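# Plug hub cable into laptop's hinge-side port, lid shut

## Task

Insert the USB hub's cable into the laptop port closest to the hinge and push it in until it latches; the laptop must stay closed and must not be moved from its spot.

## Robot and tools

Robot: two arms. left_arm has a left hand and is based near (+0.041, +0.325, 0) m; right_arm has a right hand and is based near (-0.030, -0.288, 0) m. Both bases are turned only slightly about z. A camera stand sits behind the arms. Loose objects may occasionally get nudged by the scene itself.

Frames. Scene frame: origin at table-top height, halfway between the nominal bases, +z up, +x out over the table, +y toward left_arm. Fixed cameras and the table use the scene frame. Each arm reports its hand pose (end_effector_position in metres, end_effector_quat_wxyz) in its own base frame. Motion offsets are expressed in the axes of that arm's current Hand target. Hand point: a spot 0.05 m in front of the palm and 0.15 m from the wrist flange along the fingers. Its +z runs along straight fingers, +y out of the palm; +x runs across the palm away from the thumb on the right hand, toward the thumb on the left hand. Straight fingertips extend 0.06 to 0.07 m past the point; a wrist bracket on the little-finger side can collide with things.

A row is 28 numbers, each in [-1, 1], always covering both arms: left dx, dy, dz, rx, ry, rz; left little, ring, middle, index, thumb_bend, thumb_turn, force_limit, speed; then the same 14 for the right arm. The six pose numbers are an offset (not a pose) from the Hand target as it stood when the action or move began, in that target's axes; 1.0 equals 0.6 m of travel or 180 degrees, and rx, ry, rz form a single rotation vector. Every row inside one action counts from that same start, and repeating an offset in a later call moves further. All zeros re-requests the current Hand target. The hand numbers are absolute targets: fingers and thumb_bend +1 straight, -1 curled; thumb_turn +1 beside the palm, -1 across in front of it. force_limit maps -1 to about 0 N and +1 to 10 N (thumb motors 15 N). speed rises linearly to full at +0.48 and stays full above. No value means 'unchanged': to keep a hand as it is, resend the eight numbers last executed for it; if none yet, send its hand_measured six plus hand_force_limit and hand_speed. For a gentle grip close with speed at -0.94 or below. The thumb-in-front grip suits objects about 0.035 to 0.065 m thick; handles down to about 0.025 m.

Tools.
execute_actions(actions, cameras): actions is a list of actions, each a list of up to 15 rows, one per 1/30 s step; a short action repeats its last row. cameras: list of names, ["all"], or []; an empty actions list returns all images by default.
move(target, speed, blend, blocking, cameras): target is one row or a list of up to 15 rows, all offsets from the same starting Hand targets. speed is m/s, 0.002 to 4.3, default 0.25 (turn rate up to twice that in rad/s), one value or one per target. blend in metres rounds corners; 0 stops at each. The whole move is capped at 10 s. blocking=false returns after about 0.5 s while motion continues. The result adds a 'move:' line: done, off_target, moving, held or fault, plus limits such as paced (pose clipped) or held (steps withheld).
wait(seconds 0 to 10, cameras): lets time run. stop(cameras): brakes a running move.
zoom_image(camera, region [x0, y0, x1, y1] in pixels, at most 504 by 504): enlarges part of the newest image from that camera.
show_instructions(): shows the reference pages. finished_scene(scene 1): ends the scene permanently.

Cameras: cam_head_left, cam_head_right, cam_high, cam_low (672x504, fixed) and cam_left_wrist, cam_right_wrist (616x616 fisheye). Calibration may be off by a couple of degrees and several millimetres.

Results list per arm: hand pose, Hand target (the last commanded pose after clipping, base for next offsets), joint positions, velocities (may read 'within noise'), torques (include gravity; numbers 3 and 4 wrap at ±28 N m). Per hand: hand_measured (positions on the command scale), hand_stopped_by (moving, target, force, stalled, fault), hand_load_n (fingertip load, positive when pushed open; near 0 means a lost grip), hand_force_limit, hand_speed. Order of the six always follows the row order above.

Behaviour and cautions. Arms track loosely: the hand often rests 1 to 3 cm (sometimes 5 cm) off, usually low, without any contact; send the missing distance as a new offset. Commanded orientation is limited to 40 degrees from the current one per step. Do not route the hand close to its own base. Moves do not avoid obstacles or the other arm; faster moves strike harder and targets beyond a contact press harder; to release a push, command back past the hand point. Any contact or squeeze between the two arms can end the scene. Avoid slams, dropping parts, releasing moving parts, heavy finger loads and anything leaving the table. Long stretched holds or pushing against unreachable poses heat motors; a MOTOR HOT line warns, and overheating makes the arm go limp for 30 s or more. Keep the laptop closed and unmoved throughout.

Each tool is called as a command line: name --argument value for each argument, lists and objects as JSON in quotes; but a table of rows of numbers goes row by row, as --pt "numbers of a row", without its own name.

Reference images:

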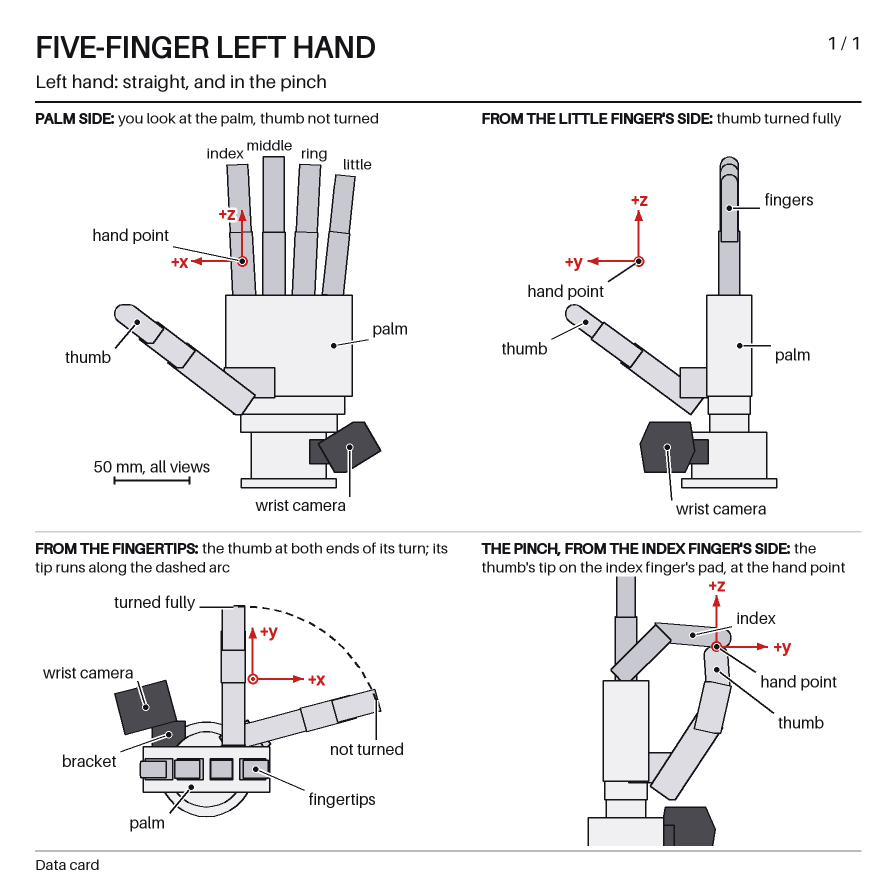

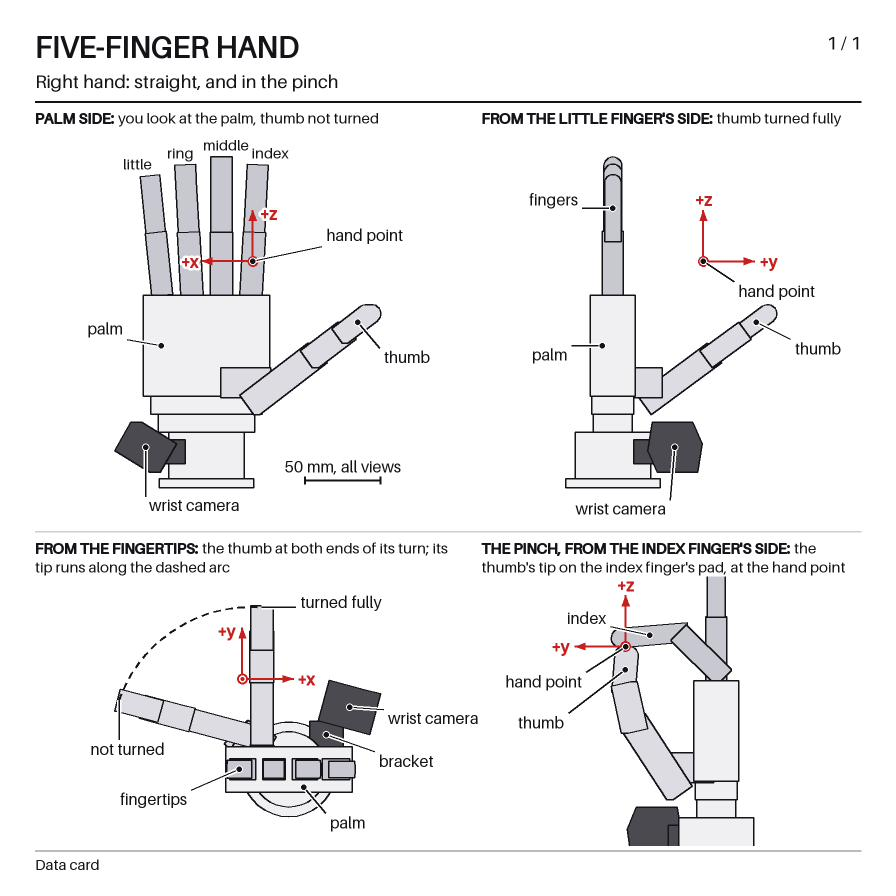

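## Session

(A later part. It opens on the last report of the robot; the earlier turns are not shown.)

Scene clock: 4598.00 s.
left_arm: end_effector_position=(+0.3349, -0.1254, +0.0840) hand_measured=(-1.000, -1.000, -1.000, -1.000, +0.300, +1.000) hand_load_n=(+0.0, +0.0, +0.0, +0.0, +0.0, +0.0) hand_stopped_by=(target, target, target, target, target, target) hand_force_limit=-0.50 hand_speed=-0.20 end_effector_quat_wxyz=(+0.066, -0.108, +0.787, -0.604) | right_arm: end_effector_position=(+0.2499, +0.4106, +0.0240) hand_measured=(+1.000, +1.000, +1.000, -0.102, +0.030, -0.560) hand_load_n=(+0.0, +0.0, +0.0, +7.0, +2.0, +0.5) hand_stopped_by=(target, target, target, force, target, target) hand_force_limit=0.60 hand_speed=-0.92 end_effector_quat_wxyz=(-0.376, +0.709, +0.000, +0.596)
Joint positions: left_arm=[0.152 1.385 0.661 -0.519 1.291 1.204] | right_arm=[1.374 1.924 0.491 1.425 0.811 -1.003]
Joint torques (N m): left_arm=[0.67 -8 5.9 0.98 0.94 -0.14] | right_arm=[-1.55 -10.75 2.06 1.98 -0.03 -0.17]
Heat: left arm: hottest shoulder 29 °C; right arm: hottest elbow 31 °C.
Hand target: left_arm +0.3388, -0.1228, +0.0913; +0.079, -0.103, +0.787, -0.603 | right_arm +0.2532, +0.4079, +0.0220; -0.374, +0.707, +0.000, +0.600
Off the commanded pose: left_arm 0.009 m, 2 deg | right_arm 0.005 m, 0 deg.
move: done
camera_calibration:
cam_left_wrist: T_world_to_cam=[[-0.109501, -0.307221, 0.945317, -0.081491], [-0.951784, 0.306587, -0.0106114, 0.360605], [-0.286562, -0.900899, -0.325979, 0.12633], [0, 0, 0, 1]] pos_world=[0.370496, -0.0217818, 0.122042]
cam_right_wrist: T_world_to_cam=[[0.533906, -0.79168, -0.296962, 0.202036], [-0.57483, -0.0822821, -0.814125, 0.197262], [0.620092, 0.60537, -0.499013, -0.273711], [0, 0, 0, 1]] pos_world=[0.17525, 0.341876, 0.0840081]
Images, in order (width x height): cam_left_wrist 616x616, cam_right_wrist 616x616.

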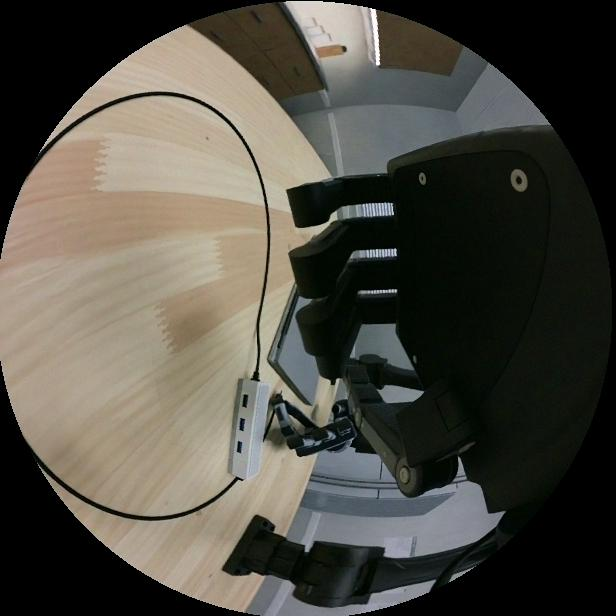

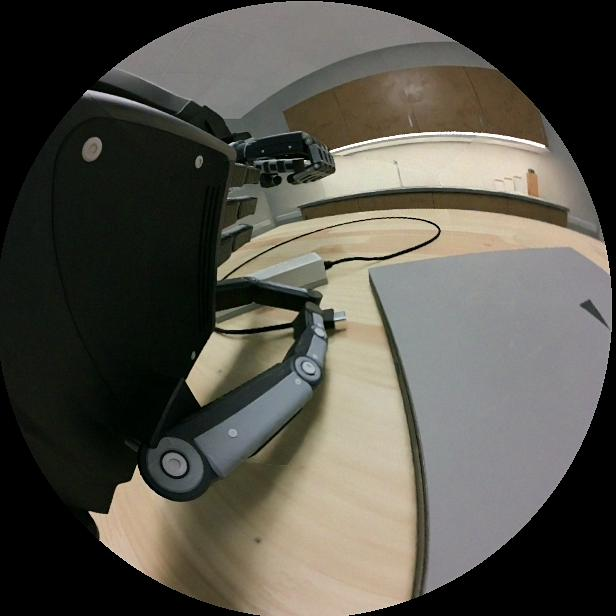

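move --target '[0,0,0,0,0,0,-1,-1,-1,-1,0.3,1,-0.5,-0.2, -0.001,0.0157,-0.01228,0,0,0,1,1,1,-0.35,0.03,-0.56,0.6,-0.92]' --speed 0.03 --cameras '["cam_right_wrist","cam_left_wrist"]'

zoom_image --camera "cam_right_wrist" --region '[290, 260, 390, 360]'

zoom_image --camera "cam_left_wrist" --region '[264, 365, 304, 405]'

Scene clock: 4606.27 s.
left_arm: end_effector_position=(+0.3349, -0.1254, +0.0840) hand_measured=(-1.000, -1.000, -1.000, -1.000, +0.300, +1.000) hand_load_n=(+0.0, +0.0, +0.5, +0.0, +0.0, -0.5) hand_stopped_by=(target, target, target, target, target, target) hand_force_limit=-0.50 hand_speed=-0.20 end_effector_quat_wxyz=(+0.066, -0.108, +0.787, -0.604) | right_arm: end_effector_position=(+0.2481, +0.4006, +0.0187) hand_measured=(+1.000, +1.000, +1.000, -0.102, +0.030, -0.560) hand_load_n=(+0.0, +0.0, +0.0, +7.0, +1.5, +0.5) hand_stopped_by=(target, target, target, force, target, target) hand_force_limit=0.60 hand_speed=-0.92 end_effector_quat_wxyz=(-0.376, +0.709, +0.000, +0.597)
Joint positions: left_arm=[0.152 1.385 0.661 -0.519 1.291 1.204] | right_arm=[1.373 1.942 0.466 1.469 0.811 -1.003]
Joint velocities: left_arm=[within noise] | right_arm=[-0.015 0.005 -0.012 -0.012 -0.154 -0.022]
Joint torques (N m): left_arm=[0.67 -8.06 5.93 1.01 0.93 -0.14] | right_arm=[-1.08 -10.58 1.74 2.03 -0.02 -0.16]
Heat: left arm: hottest shoulder 29 °C; right arm: hottest elbow 31 °C.
Hand target: left_arm +0.3388, -0.1228, +0.0913; +0.079, -0.103, +0.787, -0.603 | right_arm +0.2511, +0.3975, +0.0165; -0.374, +0.707, +0.000, +0.600
Off the commanded pose: left_arm 0.009 m, 2 deg | right_arm 0.005 m, 0 deg.
move: done
camera_calibration:
cam_left_wrist: T_world_to_cam=[[-0.109501, -0.307221, 0.945317, -0.081491], [-0.951784, 0.306587, -0.0106114, 0.360605], [-0.286562, -0.900899, -0.325979, 0.12633], [0, 0, 0, 1]] pos_world=[0.370496, -0.0217818, 0.122042]
cam_right_wrist: T_world_to_cam=[[0.533645, -0.791448, -0.298048, 0.193581], [-0.574644, -0.080767, -0.814408, 0.190431], [0.620489, 0.605877, -0.497902, -0.269499], [0, 0, 0, 1]] pos_world=[0.173347, 0.331873, 0.0786012]
Images, in order (width x height): cam_left_wrist 616x616, cam_right_wrist 616x616.

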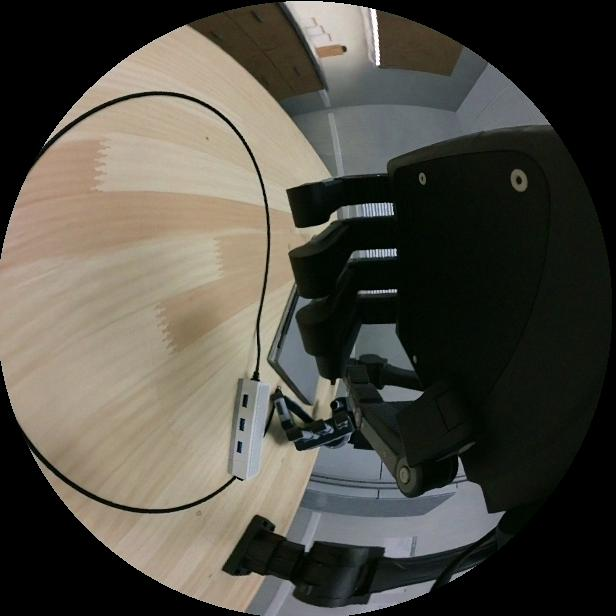

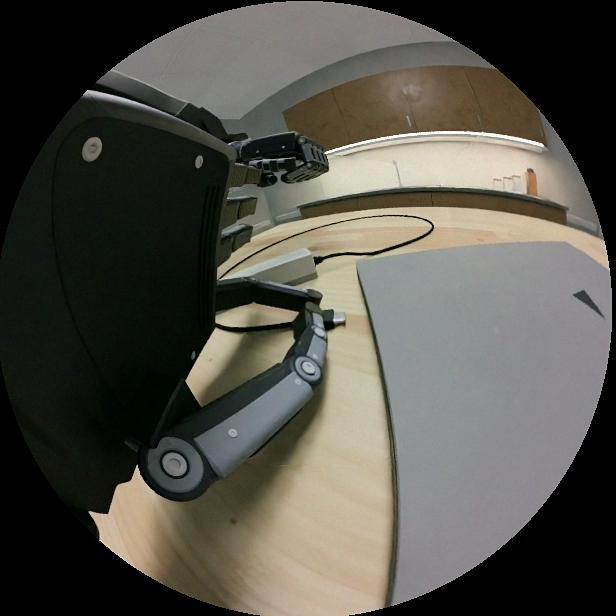

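Scaled by 5.040 from the camera's 616x616 image, which has a finer 880x880 frame.

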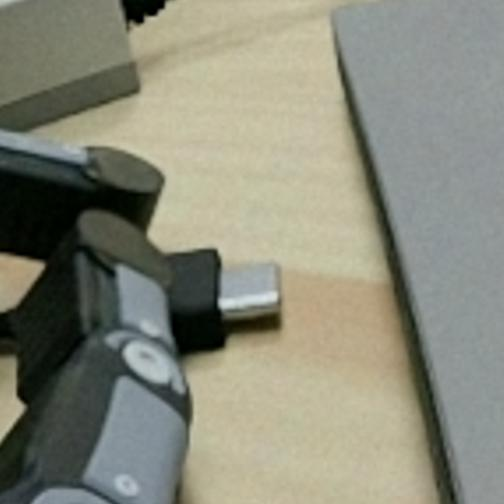

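Scaled by 12.600 from the camera's 616x616 image, which has a finer 880x880 frame.

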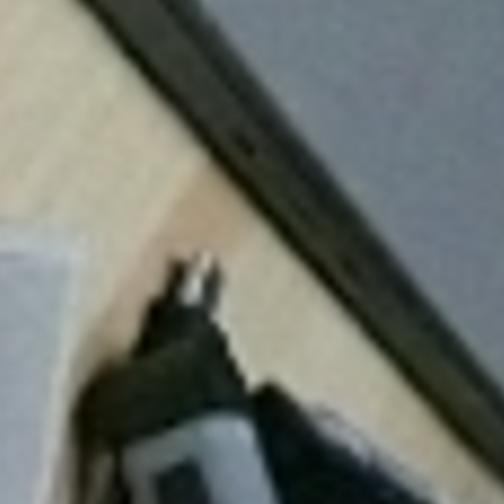

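zoom_image --camera "cam_left_wrist" --region '[272, 368, 296, 392]'

zoom_image --camera "cam_right_wrist" --region '[325, 305, 385, 365]'

Scaled by 21.000 from the camera's 616x616 image, which has a finer 880x880 frame.

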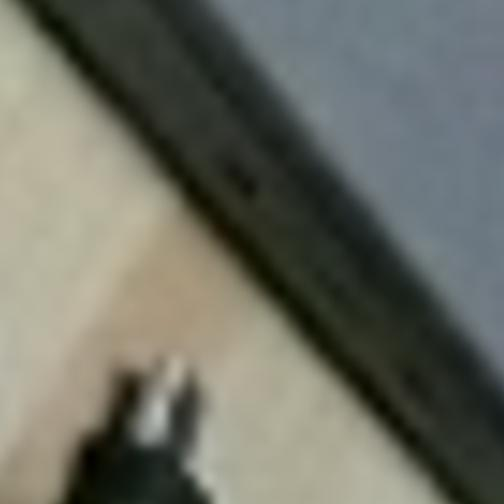

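Scaled by 8.400 from the camera's 616x616 image, which has a finer 880x880 frame.

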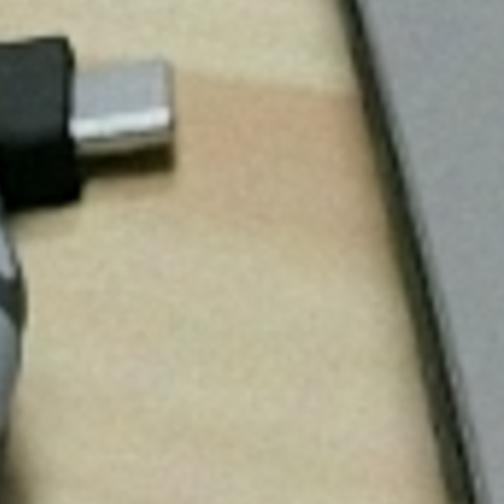

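move --target '[0,0,0,0,0,0,-1,-1,-1,-1,0.3,1,-0.5,-0.2, 0.01237,0.01507,0.00013,0,0,0,1,1,1,-0.35,0.03,-0.56,0.6,-0.92]' --speed 0.02 --cameras '["cam_right_wrist","cam_left_wrist"]'

zoom_image --camera "cam_right_wrist" --region '[315, 290, 375, 350]'

zoom_image --camera "cam_left_wrist" --region '[272, 364, 296, 388]'

Scene clock: 4635.33 s.
left_arm: end_effector_position=(+0.3349, -0.1254, +0.0840) hand_measured=(-1.000, -1.000, -1.000, -1.000, +0.300, +1.000) hand_load_n=(+0.0, +0.0, +0.0, +0.0, +0.0, -0.5) hand_stopped_by=(target, target, target, target, target, target) hand_force_limit=-0.50 hand_speed=-0.20 end_effector_quat_wxyz=(+0.066, -0.108, +0.787, -0.604) | right_arm: end_effector_position=(+0.2532, +0.3928, +0.0181) hand_measured=(+1.000, +1.000, +1.000, -0.102, +0.030, -0.560) hand_load_n=(+0.0, +0.0, +0.0, +8.0, +1.0, +0.5) hand_stopped_by=(target, target, target, force, target, target) hand_force_limit=0.60 hand_speed=-0.92 end_effector_quat_wxyz=(-0.378, +0.709, +0.001, +0.596)
Joint positions: left_arm=[0.152 1.385 0.661 -0.519 1.291 1.204] | right_arm=[1.352 1.942 0.447 1.489 0.784 -1.003]
Joint torques (N m): left_arm=[0.79 -8.18 5.93 0.96 0.94 -0.14] | right_arm=[-1.44 -11.05 1.26 1.77 0.04 -0.17]
Heat: left arm: hottest shoulder 29 °C; right arm: hottest elbow 31 °C.
Hand target: left_arm +0.3388, -0.1228, +0.0913; +0.079, -0.103, +0.787, -0.603 | right_arm +0.2573, +0.3877, +0.0181; -0.374, +0.707, +0.000, +0.600
Off the commanded pose: left_arm 0.009 m, 2 deg | right_arm 0.007 m, 1 deg.
move: done
camera_calibration:
cam_left_wrist: T_world_to_cam=[[-0.109501, -0.307221, 0.945317, -0.081491], [-0.951784, 0.306587, -0.0106114, 0.360605], [-0.286562, -0.900899, -0.325979, 0.12633], [0, 0, 0, 1]] pos_world=[0.370496, -0.0217818, 0.122042]
cam_right_wrist: T_world_to_cam=[[0.537543, -0.788672, -0.298404, 0.182437], [-0.574373, -0.0833655, -0.814338, 0.193179], [0.617369, 0.609136, -0.497804, -0.268684], [0, 0, 0, 1]] pos_world=[0.178766, 0.323653, 0.0780006]
Images, in order (width x height): cam_left_wrist 616x616, cam_right_wrist 616x616.

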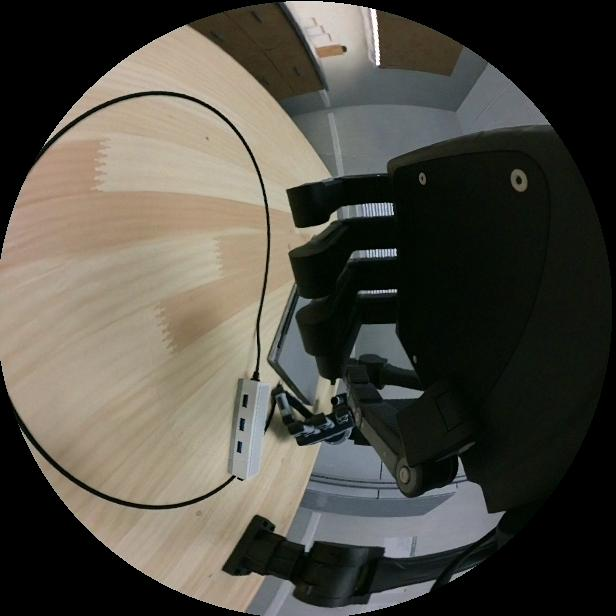

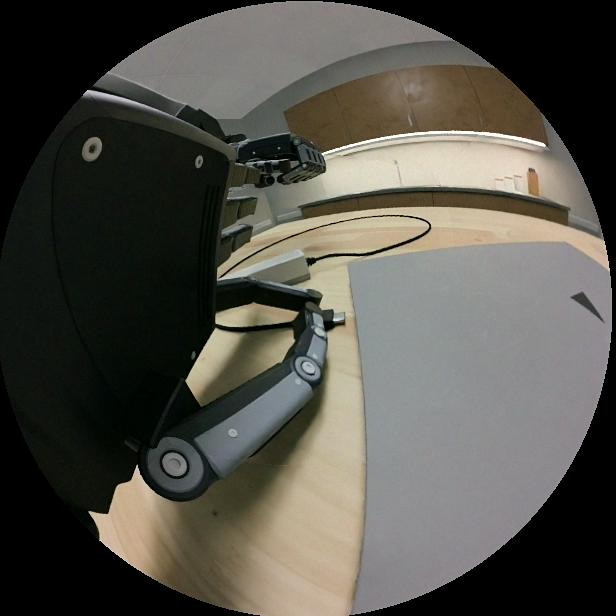

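Scaled by 8.400 from the camera's 616x616 image, which has a finer 880x880 frame.

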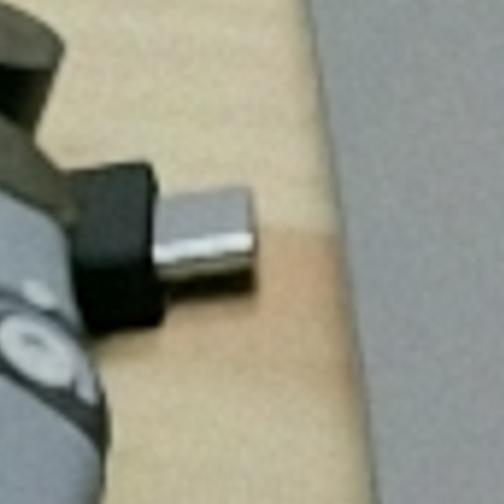

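Scaled by 21.000 from the camera's 616x616 image, which has a finer 880x880 frame.

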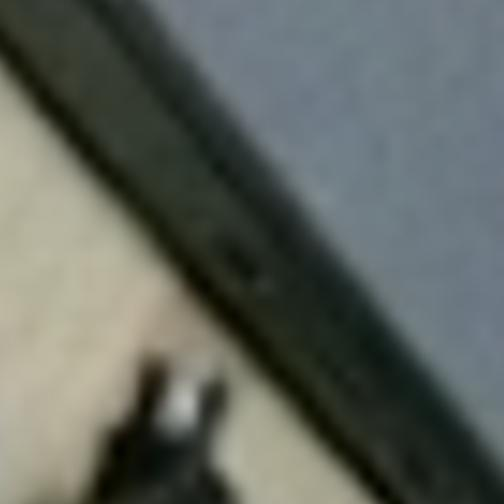

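zoom_image --camera "cam_right_wrist" --region '[322, 304, 358, 340]'

zoom_image --camera "cam_left_wrist" --region '[274, 372, 290, 388]'

Scaled by 14.000 from the camera's 616x616 image, which has a finer 880x880 frame.

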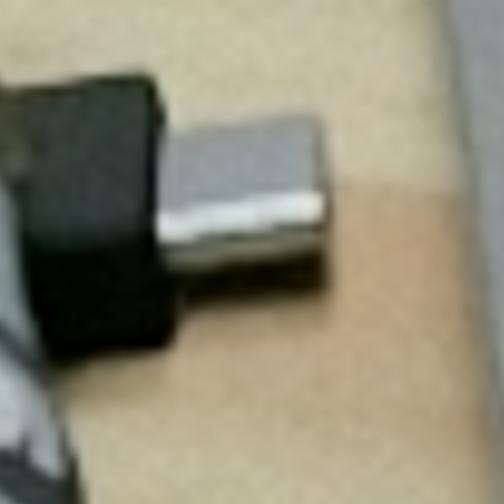

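Scaled by 31.500 from the camera's 616x616 image, which has a finer 880x880 frame.

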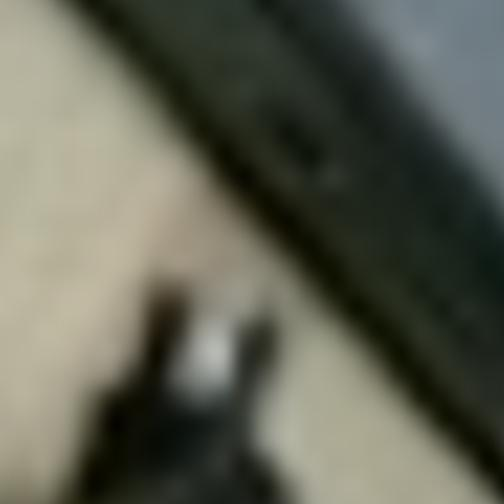

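move --target '[0,0,0,0,0,0,-1,-1,-1,-1,0.3,1,-0.5,-0.2, 0.00987,-0.00937,0.00698,0,0,-0.0139,1,1,1,-0.35,0.03,-0.56,0.6,-0.92]' --speed 0.02 --cameras '["cam_right_wrist","cam_left_wrist"]'

zoom_image --camera "cam_right_wrist" --region '[322, 304, 358, 340]'

zoom_image --camera "cam_left_wrist" --region '[270, 368, 290, 388]'

Scene clock: 4689.43 s.
left_arm: end_effector_position=(+0.3349, -0.1254, +0.0840) hand_measured=(-1.000, -1.000, -1.000, -1.000, +0.300, +1.000) hand_load_n=(+0.0, +0.0, +0.0, +0.0, +0.0, +0.0) hand_stopped_by=(target, target, target, target, target, target) hand_force_limit=-0.50 hand_speed=-0.20 end_effector_quat_wxyz=(+0.066, -0.108, +0.787, -0.604) | right_arm: end_effector_position=(+0.2552, +0.3900, +0.0182) hand_measured=(+1.000, +1.000, +1.000, -0.102, +0.030, -0.560) hand_load_n=(+0.0, +0.0, +0.0, +8.0, +1.5, +0.5) hand_stopped_by=(target, target, target, force, target, target) hand_force_limit=0.60 hand_speed=-0.92 end_effector_quat_wxyz=(-0.363, +0.710, +0.017, +0.603)
Joint positions: left_arm=[0.152 1.385 0.661 -0.519 1.291 1.204] | right_arm=[1.349 1.942 0.447 1.481 0.784 -1.043]
Joint torques (N m): left_arm=[0.79 -8.12 5.89 0.96 0.94 -0.14] | right_arm=[-1.2 -13.16 2.36 0.75 0.07 -0.21]
Heat: left arm: hottest shoulder 29 °C; right arm: hottest elbow 31 °C.
Hand target: left_arm +0.3388, -0.1228, +0.0913; +0.079, -0.103, +0.787, -0.603 | right_arm +0.2600, +0.3913, +0.0261; -0.361, +0.707, +0.015, +0.608
Off the commanded pose: left_arm 0.009 m, 2 deg | right_arm 0.009 m, 1 deg.
move: done
camera_calibration:
cam_left_wrist: T_world_to_cam=[[-0.109501, -0.307221, 0.945317, -0.081491], [-0.951784, 0.306587, -0.0106114, 0.360605], [-0.286562, -0.900899, -0.325979, 0.12633], [0, 0, 0, 1]] pos_world=[0.370496, -0.0217818, 0.122042]
cam_right_wrist: T_world_to_cam=[[0.542084, -0.800729, -0.254908, 0.181831], [-0.558251, -0.116421, -0.821463, 0.202978], [0.628093, 0.587605, -0.510118, -0.262322], [0, 0, 0, 1]] pos_world=[0.179508, 0.32337, 0.079274]
Images, in order (width x height): cam_left_wrist 616x616, cam_right_wrist 616x616.

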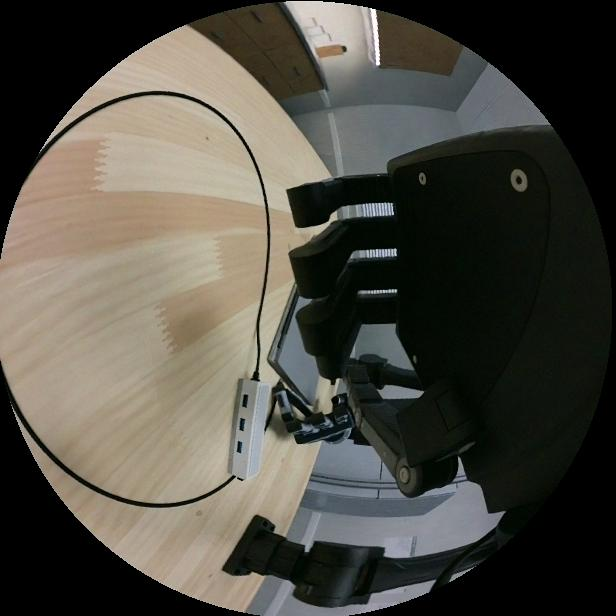

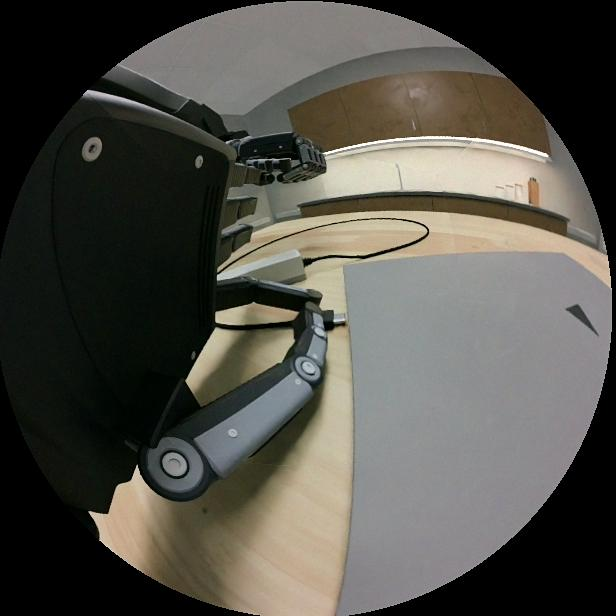

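Scaled by 14.000 from the camera's 616x616 image, which has a finer 880x880 frame.

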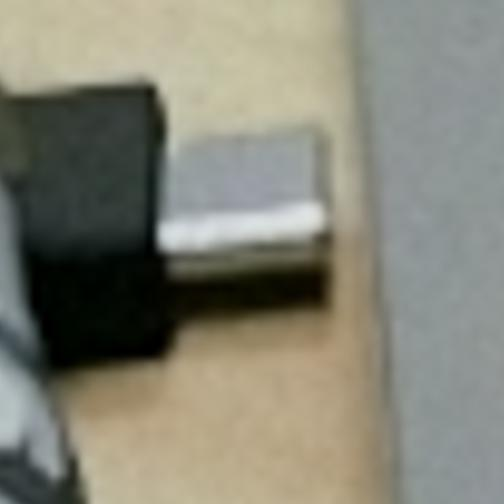

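Scaled by 25.200 from the camera's 616x616 image, which has a finer 880x880 frame.

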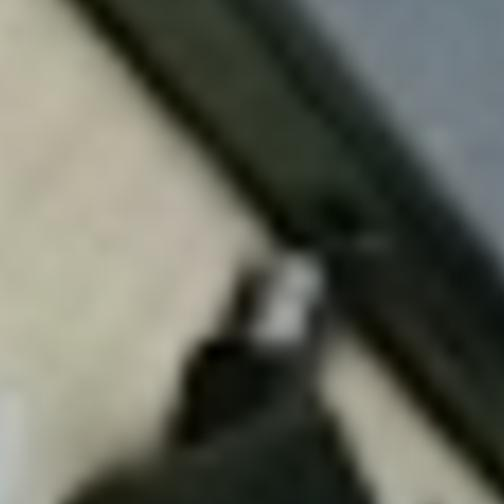

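move --target '[0,0,0,0,0,0,-1,-1,-1,-1,0.3,1,-0.5,-0.2, 0.00967,-0.00662,0.0084,0,0,0,1,1,1,-0.35,0.03,-0.56,0.6,-0.92]' --speed 0.02 --cameras '["cam_right_wrist","cam_left_wrist"]'

zoom_image --camera "cam_right_wrist" --region '[322, 304, 358, 340]'

zoom_image --camera "cam_left_wrist" --region '[270, 368, 290, 388]'

Scene clock: 4700.03 s.
left_arm: end_effector_position=(+0.3349, -0.1254, +0.0840) hand_measured=(-1.000, -1.000, -1.000, -1.000, +0.300, +1.000) hand_load_n=(+0.0, +0.0, +0.0, +0.0, +0.0, -0.5) hand_stopped_by=(target, target, target, target, target, target) hand_force_limit=-0.50 hand_speed=-0.20 end_effector_quat_wxyz=(+0.066, -0.108, +0.787, -0.604) | right_arm: end_effector_position=(+0.2579, +0.3894, +0.0204) hand_measured=(+1.000, +1.000, +1.000, -0.102, +0.030, -0.560) hand_load_n=(+0.0, +0.0, +0.0, +7.5, +2.0, +0.5) hand_stopped_by=(target, target, target, force, target, target) hand_force_limit=0.60 hand_speed=-0.92 end_effector_quat_wxyz=(-0.357, +0.714, +0.021, +0.601)
Joint positions: left_arm=[0.152 1.385 0.661 -0.519 1.291 1.204] | right_arm=[1.341 1.919 0.447 1.442 0.775 -1.044]
Joint torques (N m): left_arm=[0.73 -8.06 5.96 0.98 0.94 -0.14] | right_arm=[-1.26 -13.57 3.14 0.95 0.04 -0.2]
Heat: left arm: hottest shoulder 29 °C; right arm: hottest elbow 31 °C.
Hand target: left_arm +0.3388, -0.1228, +0.0913; +0.079, -0.103, +0.787, -0.603 | right_arm +0.2640, +0.3945, +0.0330; -0.361, +0.707, +0.015, +0.608
Off the commanded pose: left_arm 0.009 m, 2 deg | right_arm 0.015 m, 1 deg.
move: off_target (right_arm)
camera_calibration:
cam_left_wrist: T_world_to_cam=[[-0.109501, -0.307221, 0.945317, -0.081491], [-0.951784, 0.306587, -0.0106114, 0.360605], [-0.286562, -0.900899, -0.325979, 0.12633], [0, 0, 0, 1]] pos_world=[0.370496, -0.0217818, 0.122042]
cam_right_wrist: T_world_to_cam=[[0.541247, -0.804946, -0.243132, 0.182171], [-0.560896, -0.130198, -0.817585, 0.212307], [0.626457, 0.578887, -0.52196, -0.258492], [0, 0, 0, 1]] pos_world=[0.182417, 0.323918, 0.0829476]
Images, in order (width x height): cam_left_wrist 616x616, cam_right_wrist 616x616.

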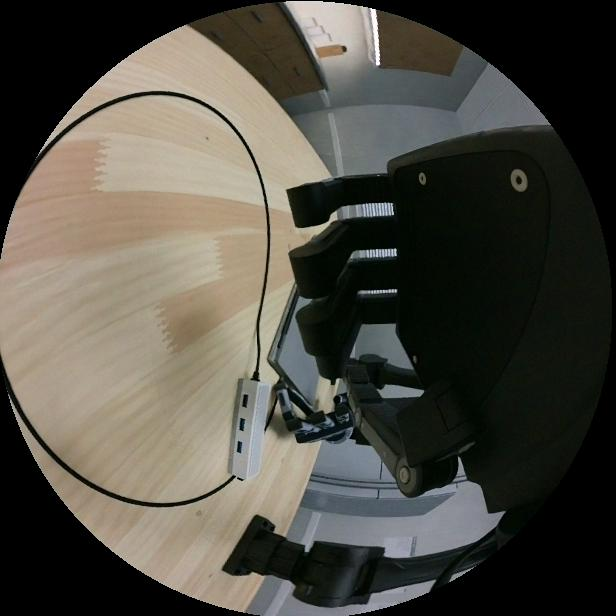

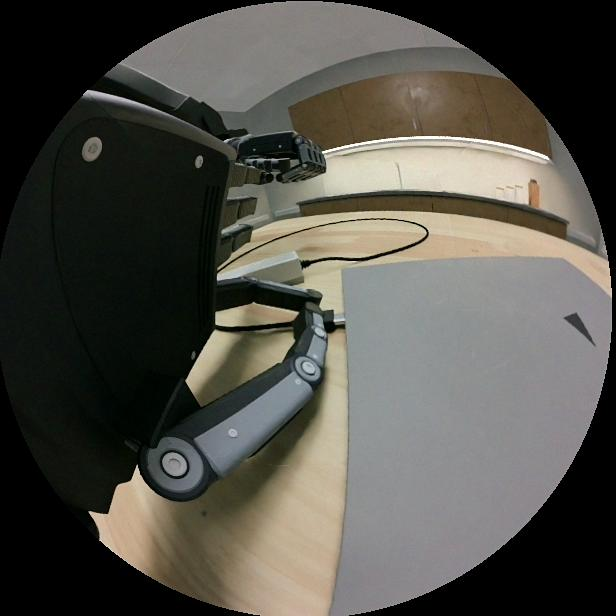

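Scaled by 14.000 from the camera's 616x616 image, which has a finer 880x880 frame.

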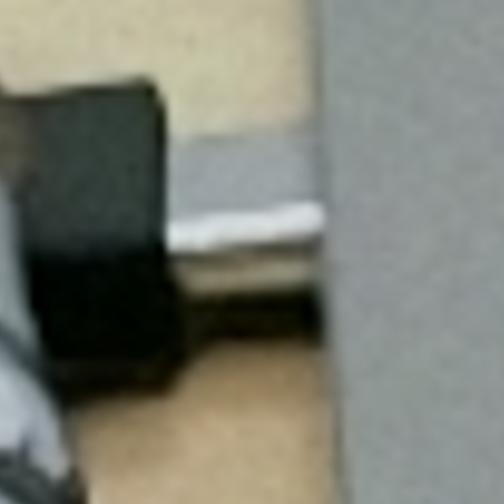

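Scaled by 25.200 from the camera's 616x616 image, which has a finer 880x880 frame.

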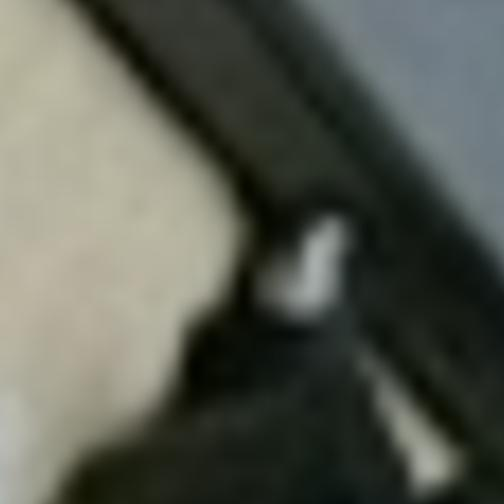

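move --target '[0,0,0,0,0,0,-1,-1,-1,-1,0.3,1,-0.5,-0.2, 0.00193,-0.00167,0.00425,0,0,0,1,1,1,-0.35,0.03,-0.56,0.6,-0.92]' --speed 0.02 --cameras '["cam_right_wrist","cam_left_wrist"]'

zoom_image --camera "cam_right_wrist" --region '[322, 304, 358, 340]'

zoom_image --camera "cam_left_wrist" --region '[270, 368, 290, 388]'

Scene clock: 4708.57 s.
left_arm: end_effector_position=(+0.3349, -0.1254, +0.0840) hand_measured=(-1.000, -1.000, -1.000, -1.000, +0.300, +1.000) hand_load_n=(+0.0, +0.0, +0.0, +0.5, +0.0, -0.5) hand_stopped_by=(target, target, target, target, target, target) hand_force_limit=-0.50 hand_speed=-0.20 end_effector_quat_wxyz=(+0.066, -0.108, +0.787, -0.604) | right_arm: end_effector_position=(+0.2597, +0.3904, +0.0213) hand_measured=(+1.000, +1.000, +1.000, -0.102, +0.030, -0.560) hand_load_n=(+0.0, +0.0, +0.0, +7.5, +2.0, +0.5) hand_stopped_by=(target, target, target, force, target, target) hand_force_limit=0.60 hand_speed=-0.92 end_effector_quat_wxyz=(-0.356, +0.715, +0.022, +0.601)
Joint positions: left_arm=[0.152 1.385 0.661 -0.519 1.291 1.204] | right_arm=[1.336 1.914 0.45 1.431 0.771 -1.044]
Joint torques (N m): left_arm=[0.67 -8.12 5.91 0.98 0.93 -0.15] | right_arm=[-1.26 -13.68 3.34 1.06 0.02 -0.2]
Heat: left arm: hottest shoulder 29 °C; right arm: hottest elbow 31 °C.
Hand target: left_arm +0.3388, -0.1228, +0.0913; +0.079, -0.103, +0.787, -0.603 | right_arm +0.2658, +0.3961, +0.0345; -0.361, +0.707, +0.016, +0.608
Off the commanded pose: left_arm 0.009 m, 2 deg | right_arm 0.016 m, 1 deg.
move: off_target (right_arm)
camera_calibration:
cam_left_wrist: T_world_to_cam=[[-0.109501, -0.307221, 0.945317, -0.081491], [-0.951784, 0.306587, -0.0106114, 0.360605], [-0.286562, -0.900899, -0.325979, 0.12633], [0, 0, 0, 1]] pos_world=[0.370496, -0.0217818, 0.122042]
cam_right_wrist: T_world_to_cam=[[0.540819, -0.80559, -0.241949, 0.182522], [-0.561401, -0.131503, -0.817029, 0.214756], [0.626373, 0.577695, -0.523378, -0.259213], [0, 0, 0, 1]] pos_world=[0.184217, 0.325024, 0.0839565]
Images, in order (width x height): cam_left_wrist 616x616, cam_right_wrist 616x616.

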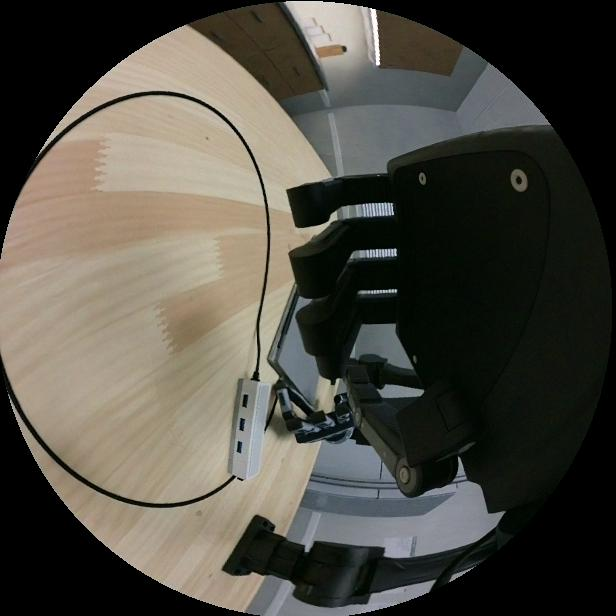

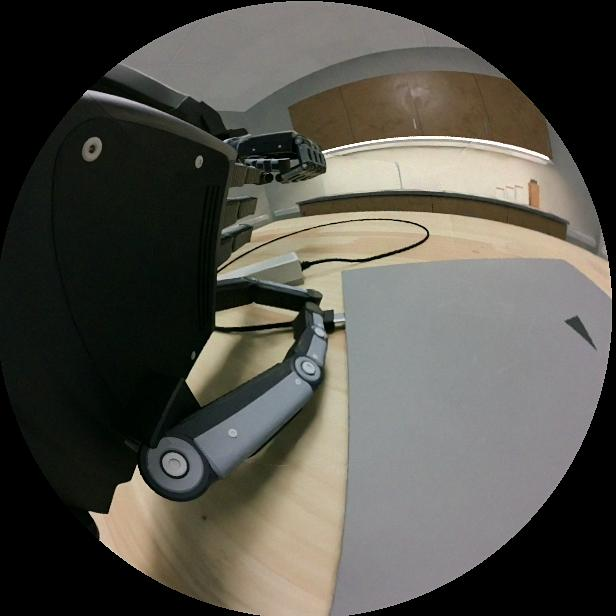

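Scaled by 14.000 from the camera's 616x616 image, which has a finer 880x880 frame.

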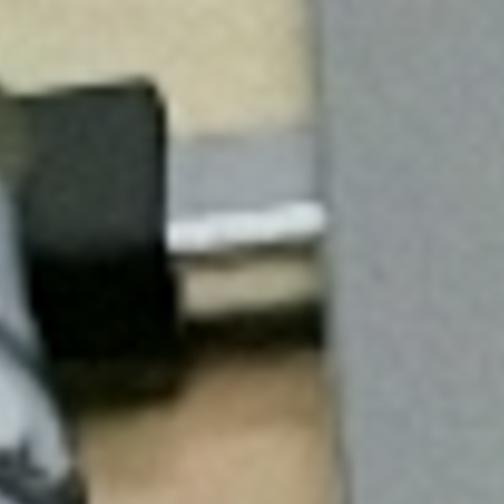

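Scaled by 25.200 from the camera's 616x616 image, which has a finer 880x880 frame.

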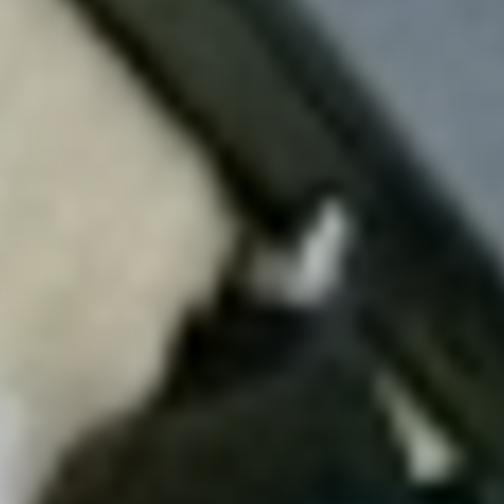

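move --target '[0,0,0,0,0,0,-1,-1,-1,-1,0.3,1,-0.5,-0.2, 0.00202,0.00458,-0.00043,0,0,0,1,1,1,-0.35,0.03,-0.56,0.6,-0.92]' --speed 0.02 --cameras '["cam_right_wrist","cam_left_wrist"]'

zoom_image --camera "cam_right_wrist" --region '[322, 304, 358, 340]'

zoom_image --camera "cam_left_wrist" --region '[270, 368, 290, 388]'

Scene clock: 4725.93 s.
left_arm: end_effector_position=(+0.3349, -0.1254, +0.0840) hand_measured=(-1.000, -1.000, -1.000, -1.000, +0.300, +1.000) hand_load_n=(+0.0, +0.0, +0.0, +0.0, +0.0, -0.5) hand_stopped_by=(target, target, target, target, target, target) hand_force_limit=-0.50 hand_speed=-0.20 end_effector_quat_wxyz=(+0.066, -0.108, +0.787, -0.604) | right_arm: end_effector_position=(+0.2614, +0.3899, +0.0212) hand_measured=(+1.000, +1.000, +1.000, -0.102, +0.030, -0.560) hand_load_n=(+0.0, -0.5, +0.0, +6.5, +1.5, +1.0) hand_stopped_by=(target, target, target, force, target, target) hand_force_limit=0.60 hand_speed=-0.92 end_effector_quat_wxyz=(-0.356, +0.715, +0.022, +0.601)
Joint positions: left_arm=[0.152 1.385 0.661 -0.519 1.291 1.204] | right_arm=[1.331 1.914 0.45 1.431 0.766 -1.044]
Joint torques (N m): left_arm=[0.62 -8.12 5.93 0.98 0.95 -0.14] | right_arm=[-1.32 -13.57 2.82 1.17 -0.02 -0.2]
Heat: left arm: hottest shoulder 29 °C; right arm: hottest elbow 31 °C.
Hand target: left_arm +0.3388, -0.1228, +0.0913; +0.079, -0.103, +0.787, -0.603 | right_arm +0.2673, +0.3934, +0.0342; -0.361, +0.707, +0.016, +0.608
Off the commanded pose: left_arm 0.009 m, 2 deg | right_arm 0.015 m, 1 deg.
move: off_target (right_arm)
camera_calibration:
cam_left_wrist: T_world_to_cam=[[-0.109501, -0.307221, 0.945317, -0.081491], [-0.951784, 0.306587, -0.0106114, 0.360605], [-0.286562, -0.900899, -0.325979, 0.12633], [0, 0, 0, 1]] pos_world=[0.370496, -0.0217818, 0.122042]
cam_right_wrist: T_world_to_cam=[[0.540478, -0.805873, -0.241768, 0.181342], [-0.561647, -0.131624, -0.81684, 0.215716], [0.626447, 0.577272, -0.523757, -0.259833], [0, 0, 0, 1]] pos_world=[0.185916, 0.324527, 0.0839588]
Images, in order (width x height): cam_left_wrist 616x616, cam_right_wrist 616x616.

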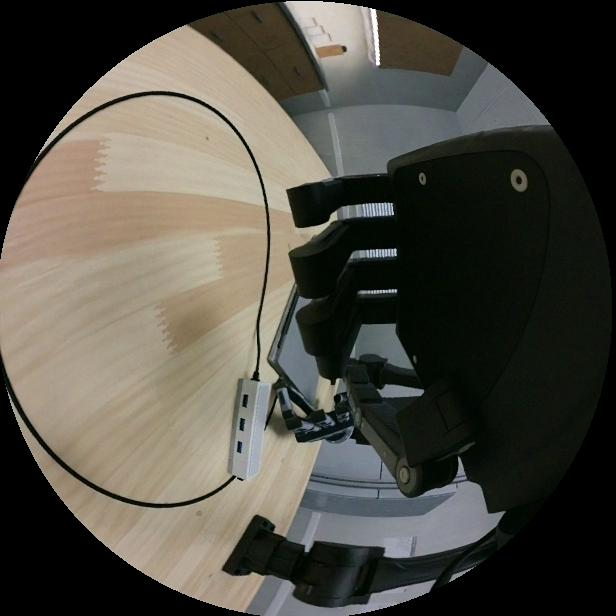

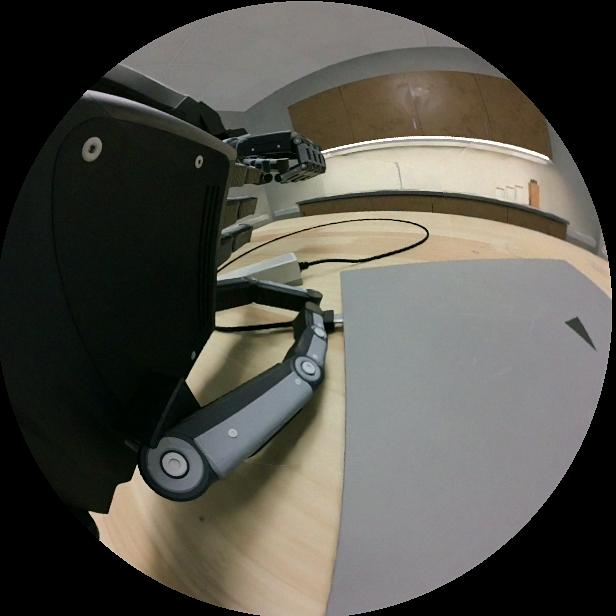

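Scaled by 14.000 from the camera's 616x616 image, which has a finer 880x880 frame.

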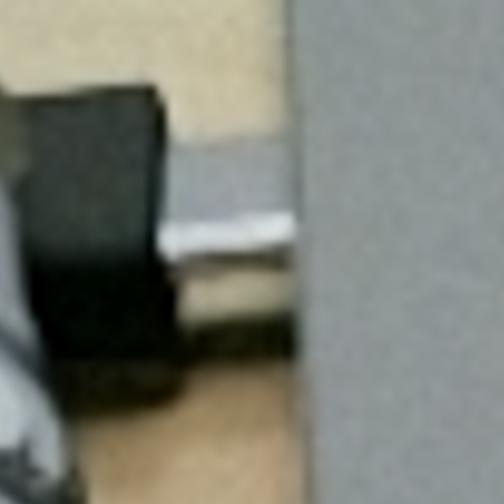

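Scaled by 25.200 from the camera's 616x616 image, which has a finer 880x880 frame.

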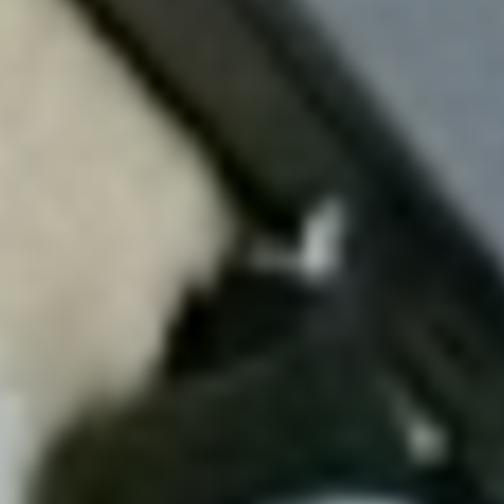

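move --target '[0,0,0,0,0,0,-1,-1,-1,-1,0.3,1,-0.5,-0.2, 0.0016,0.00282,-0.00143,0,0,0,1,1,1,-0.35,0.03,-0.56,0.6,-0.92]' --speed 0.02 --cameras '["cam_right_wrist","cam_left_wrist"]'

zoom_image --camera "cam_right_wrist" --region '[322, 304, 358, 340]'

zoom_image --camera "cam_left_wrist" --region '[270, 368, 290, 388]'

Scene clock: 4736.77 s.
left_arm: end_effector_position=(+0.3349, -0.1254, +0.0840) hand_measured=(-1.000, -1.000, -1.000, -1.000, +0.300, +1.000) hand_load_n=(+0.0, +0.0, +0.0, +0.0, +0.0, -0.5) hand_stopped_by=(target, target, target, target, target, target) hand_force_limit=-0.50 hand_speed=-0.20 end_effector_quat_wxyz=(+0.066, -0.108, +0.787, -0.604) | right_arm: end_effector_position=(+0.2619, +0.3899, +0.0212) hand_measured=(+1.000, +1.000, +1.000, -0.102, +0.030, -0.560) hand_load_n=(+0.0, +0.0, +0.0, +6.5, +1.0, +1.0) hand_stopped_by=(target, target, target, force, target, target) hand_force_limit=0.60 hand_speed=-0.92 end_effector_quat_wxyz=(-0.356, +0.715, +0.022, +0.601)
Joint positions: left_arm=[0.152 1.385 0.661 -0.519 1.291 1.204] | right_arm=[1.33 1.914 0.45 1.431 0.764 -1.044]
Joint torques (N m): left_arm=[0.67 -8.12 5.94 0.96 0.94 -0.14] | right_arm=[-1.38 -13.63 2.37 1.29 0 -0.2]
Heat: left arm: hottest shoulder 29 °C; right arm: hottest elbow 31 °C.
Hand target: left_arm +0.3388, -0.1228, +0.0913; +0.079, -0.103, +0.787, -0.603 | right_arm +0.2675, +0.3913, +0.0342; -0.361, +0.707, +0.016, +0.608
Off the commanded pose: left_arm 0.009 m, 2 deg | right_arm 0.014 m, 1 deg.
move: off_target (right_arm)
camera_calibration:
cam_left_wrist: T_world_to_cam=[[-0.109501, -0.307221, 0.945317, -0.081491], [-0.951784, 0.306587, -0.0106114, 0.360605], [-0.286562, -0.900899, -0.325979, 0.12633], [0, 0, 0, 1]] pos_world=[0.370496, -0.0217818, 0.122042]
cam_right_wrist: T_world_to_cam=[[0.541069, -0.805446, -0.24187, 0.180828], [-0.561618, -0.131995, -0.8168, 0.21611], [0.625963, 0.577784, -0.523772, -0.260221], [0, 0, 0, 1]] pos_world=[0.186419, 0.324524, 0.0839589]
Images, in order (width x height): cam_left_wrist 616x616, cam_right_wrist 616x616.

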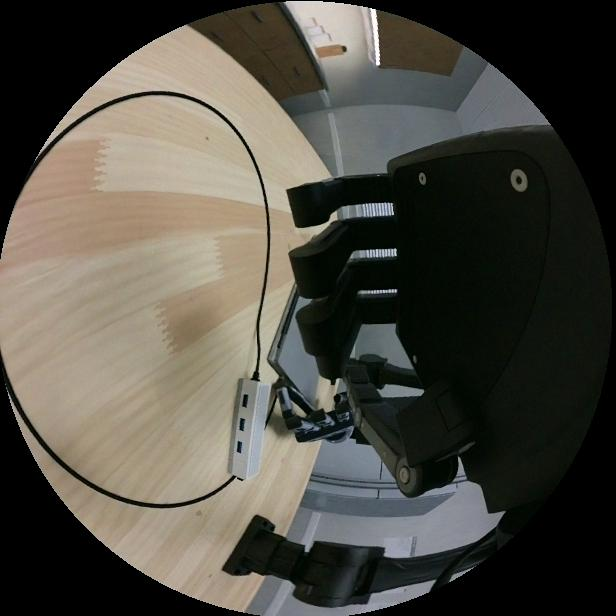

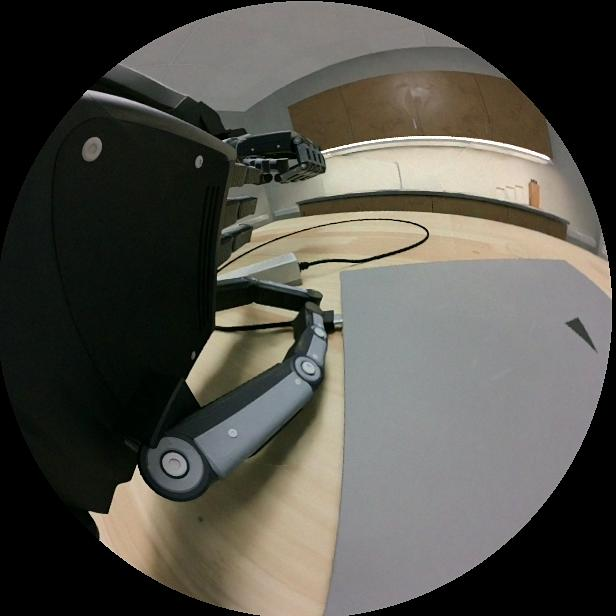

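Scaled by 14.000 from the camera's 616x616 image, which has a finer 880x880 frame.

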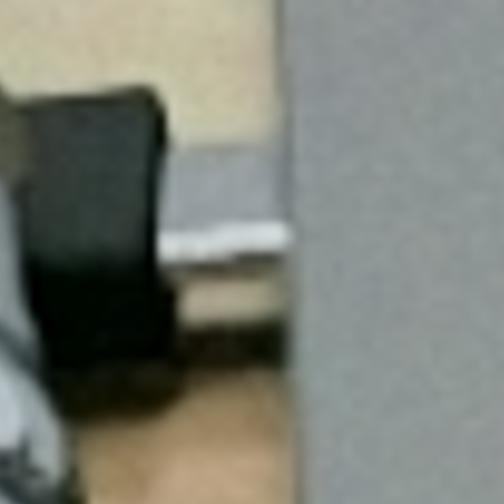

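Scaled by 25.200 from the camera's 616x616 image, which has a finer 880x880 frame.

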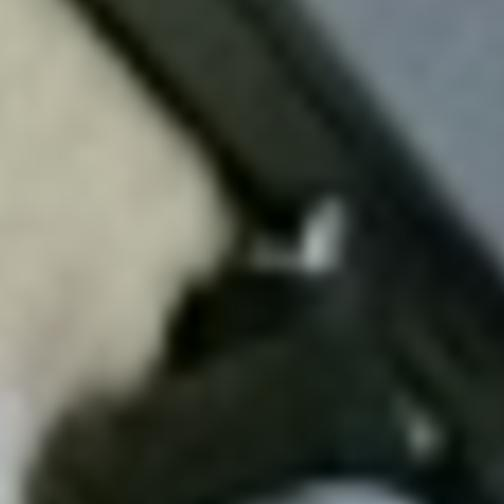

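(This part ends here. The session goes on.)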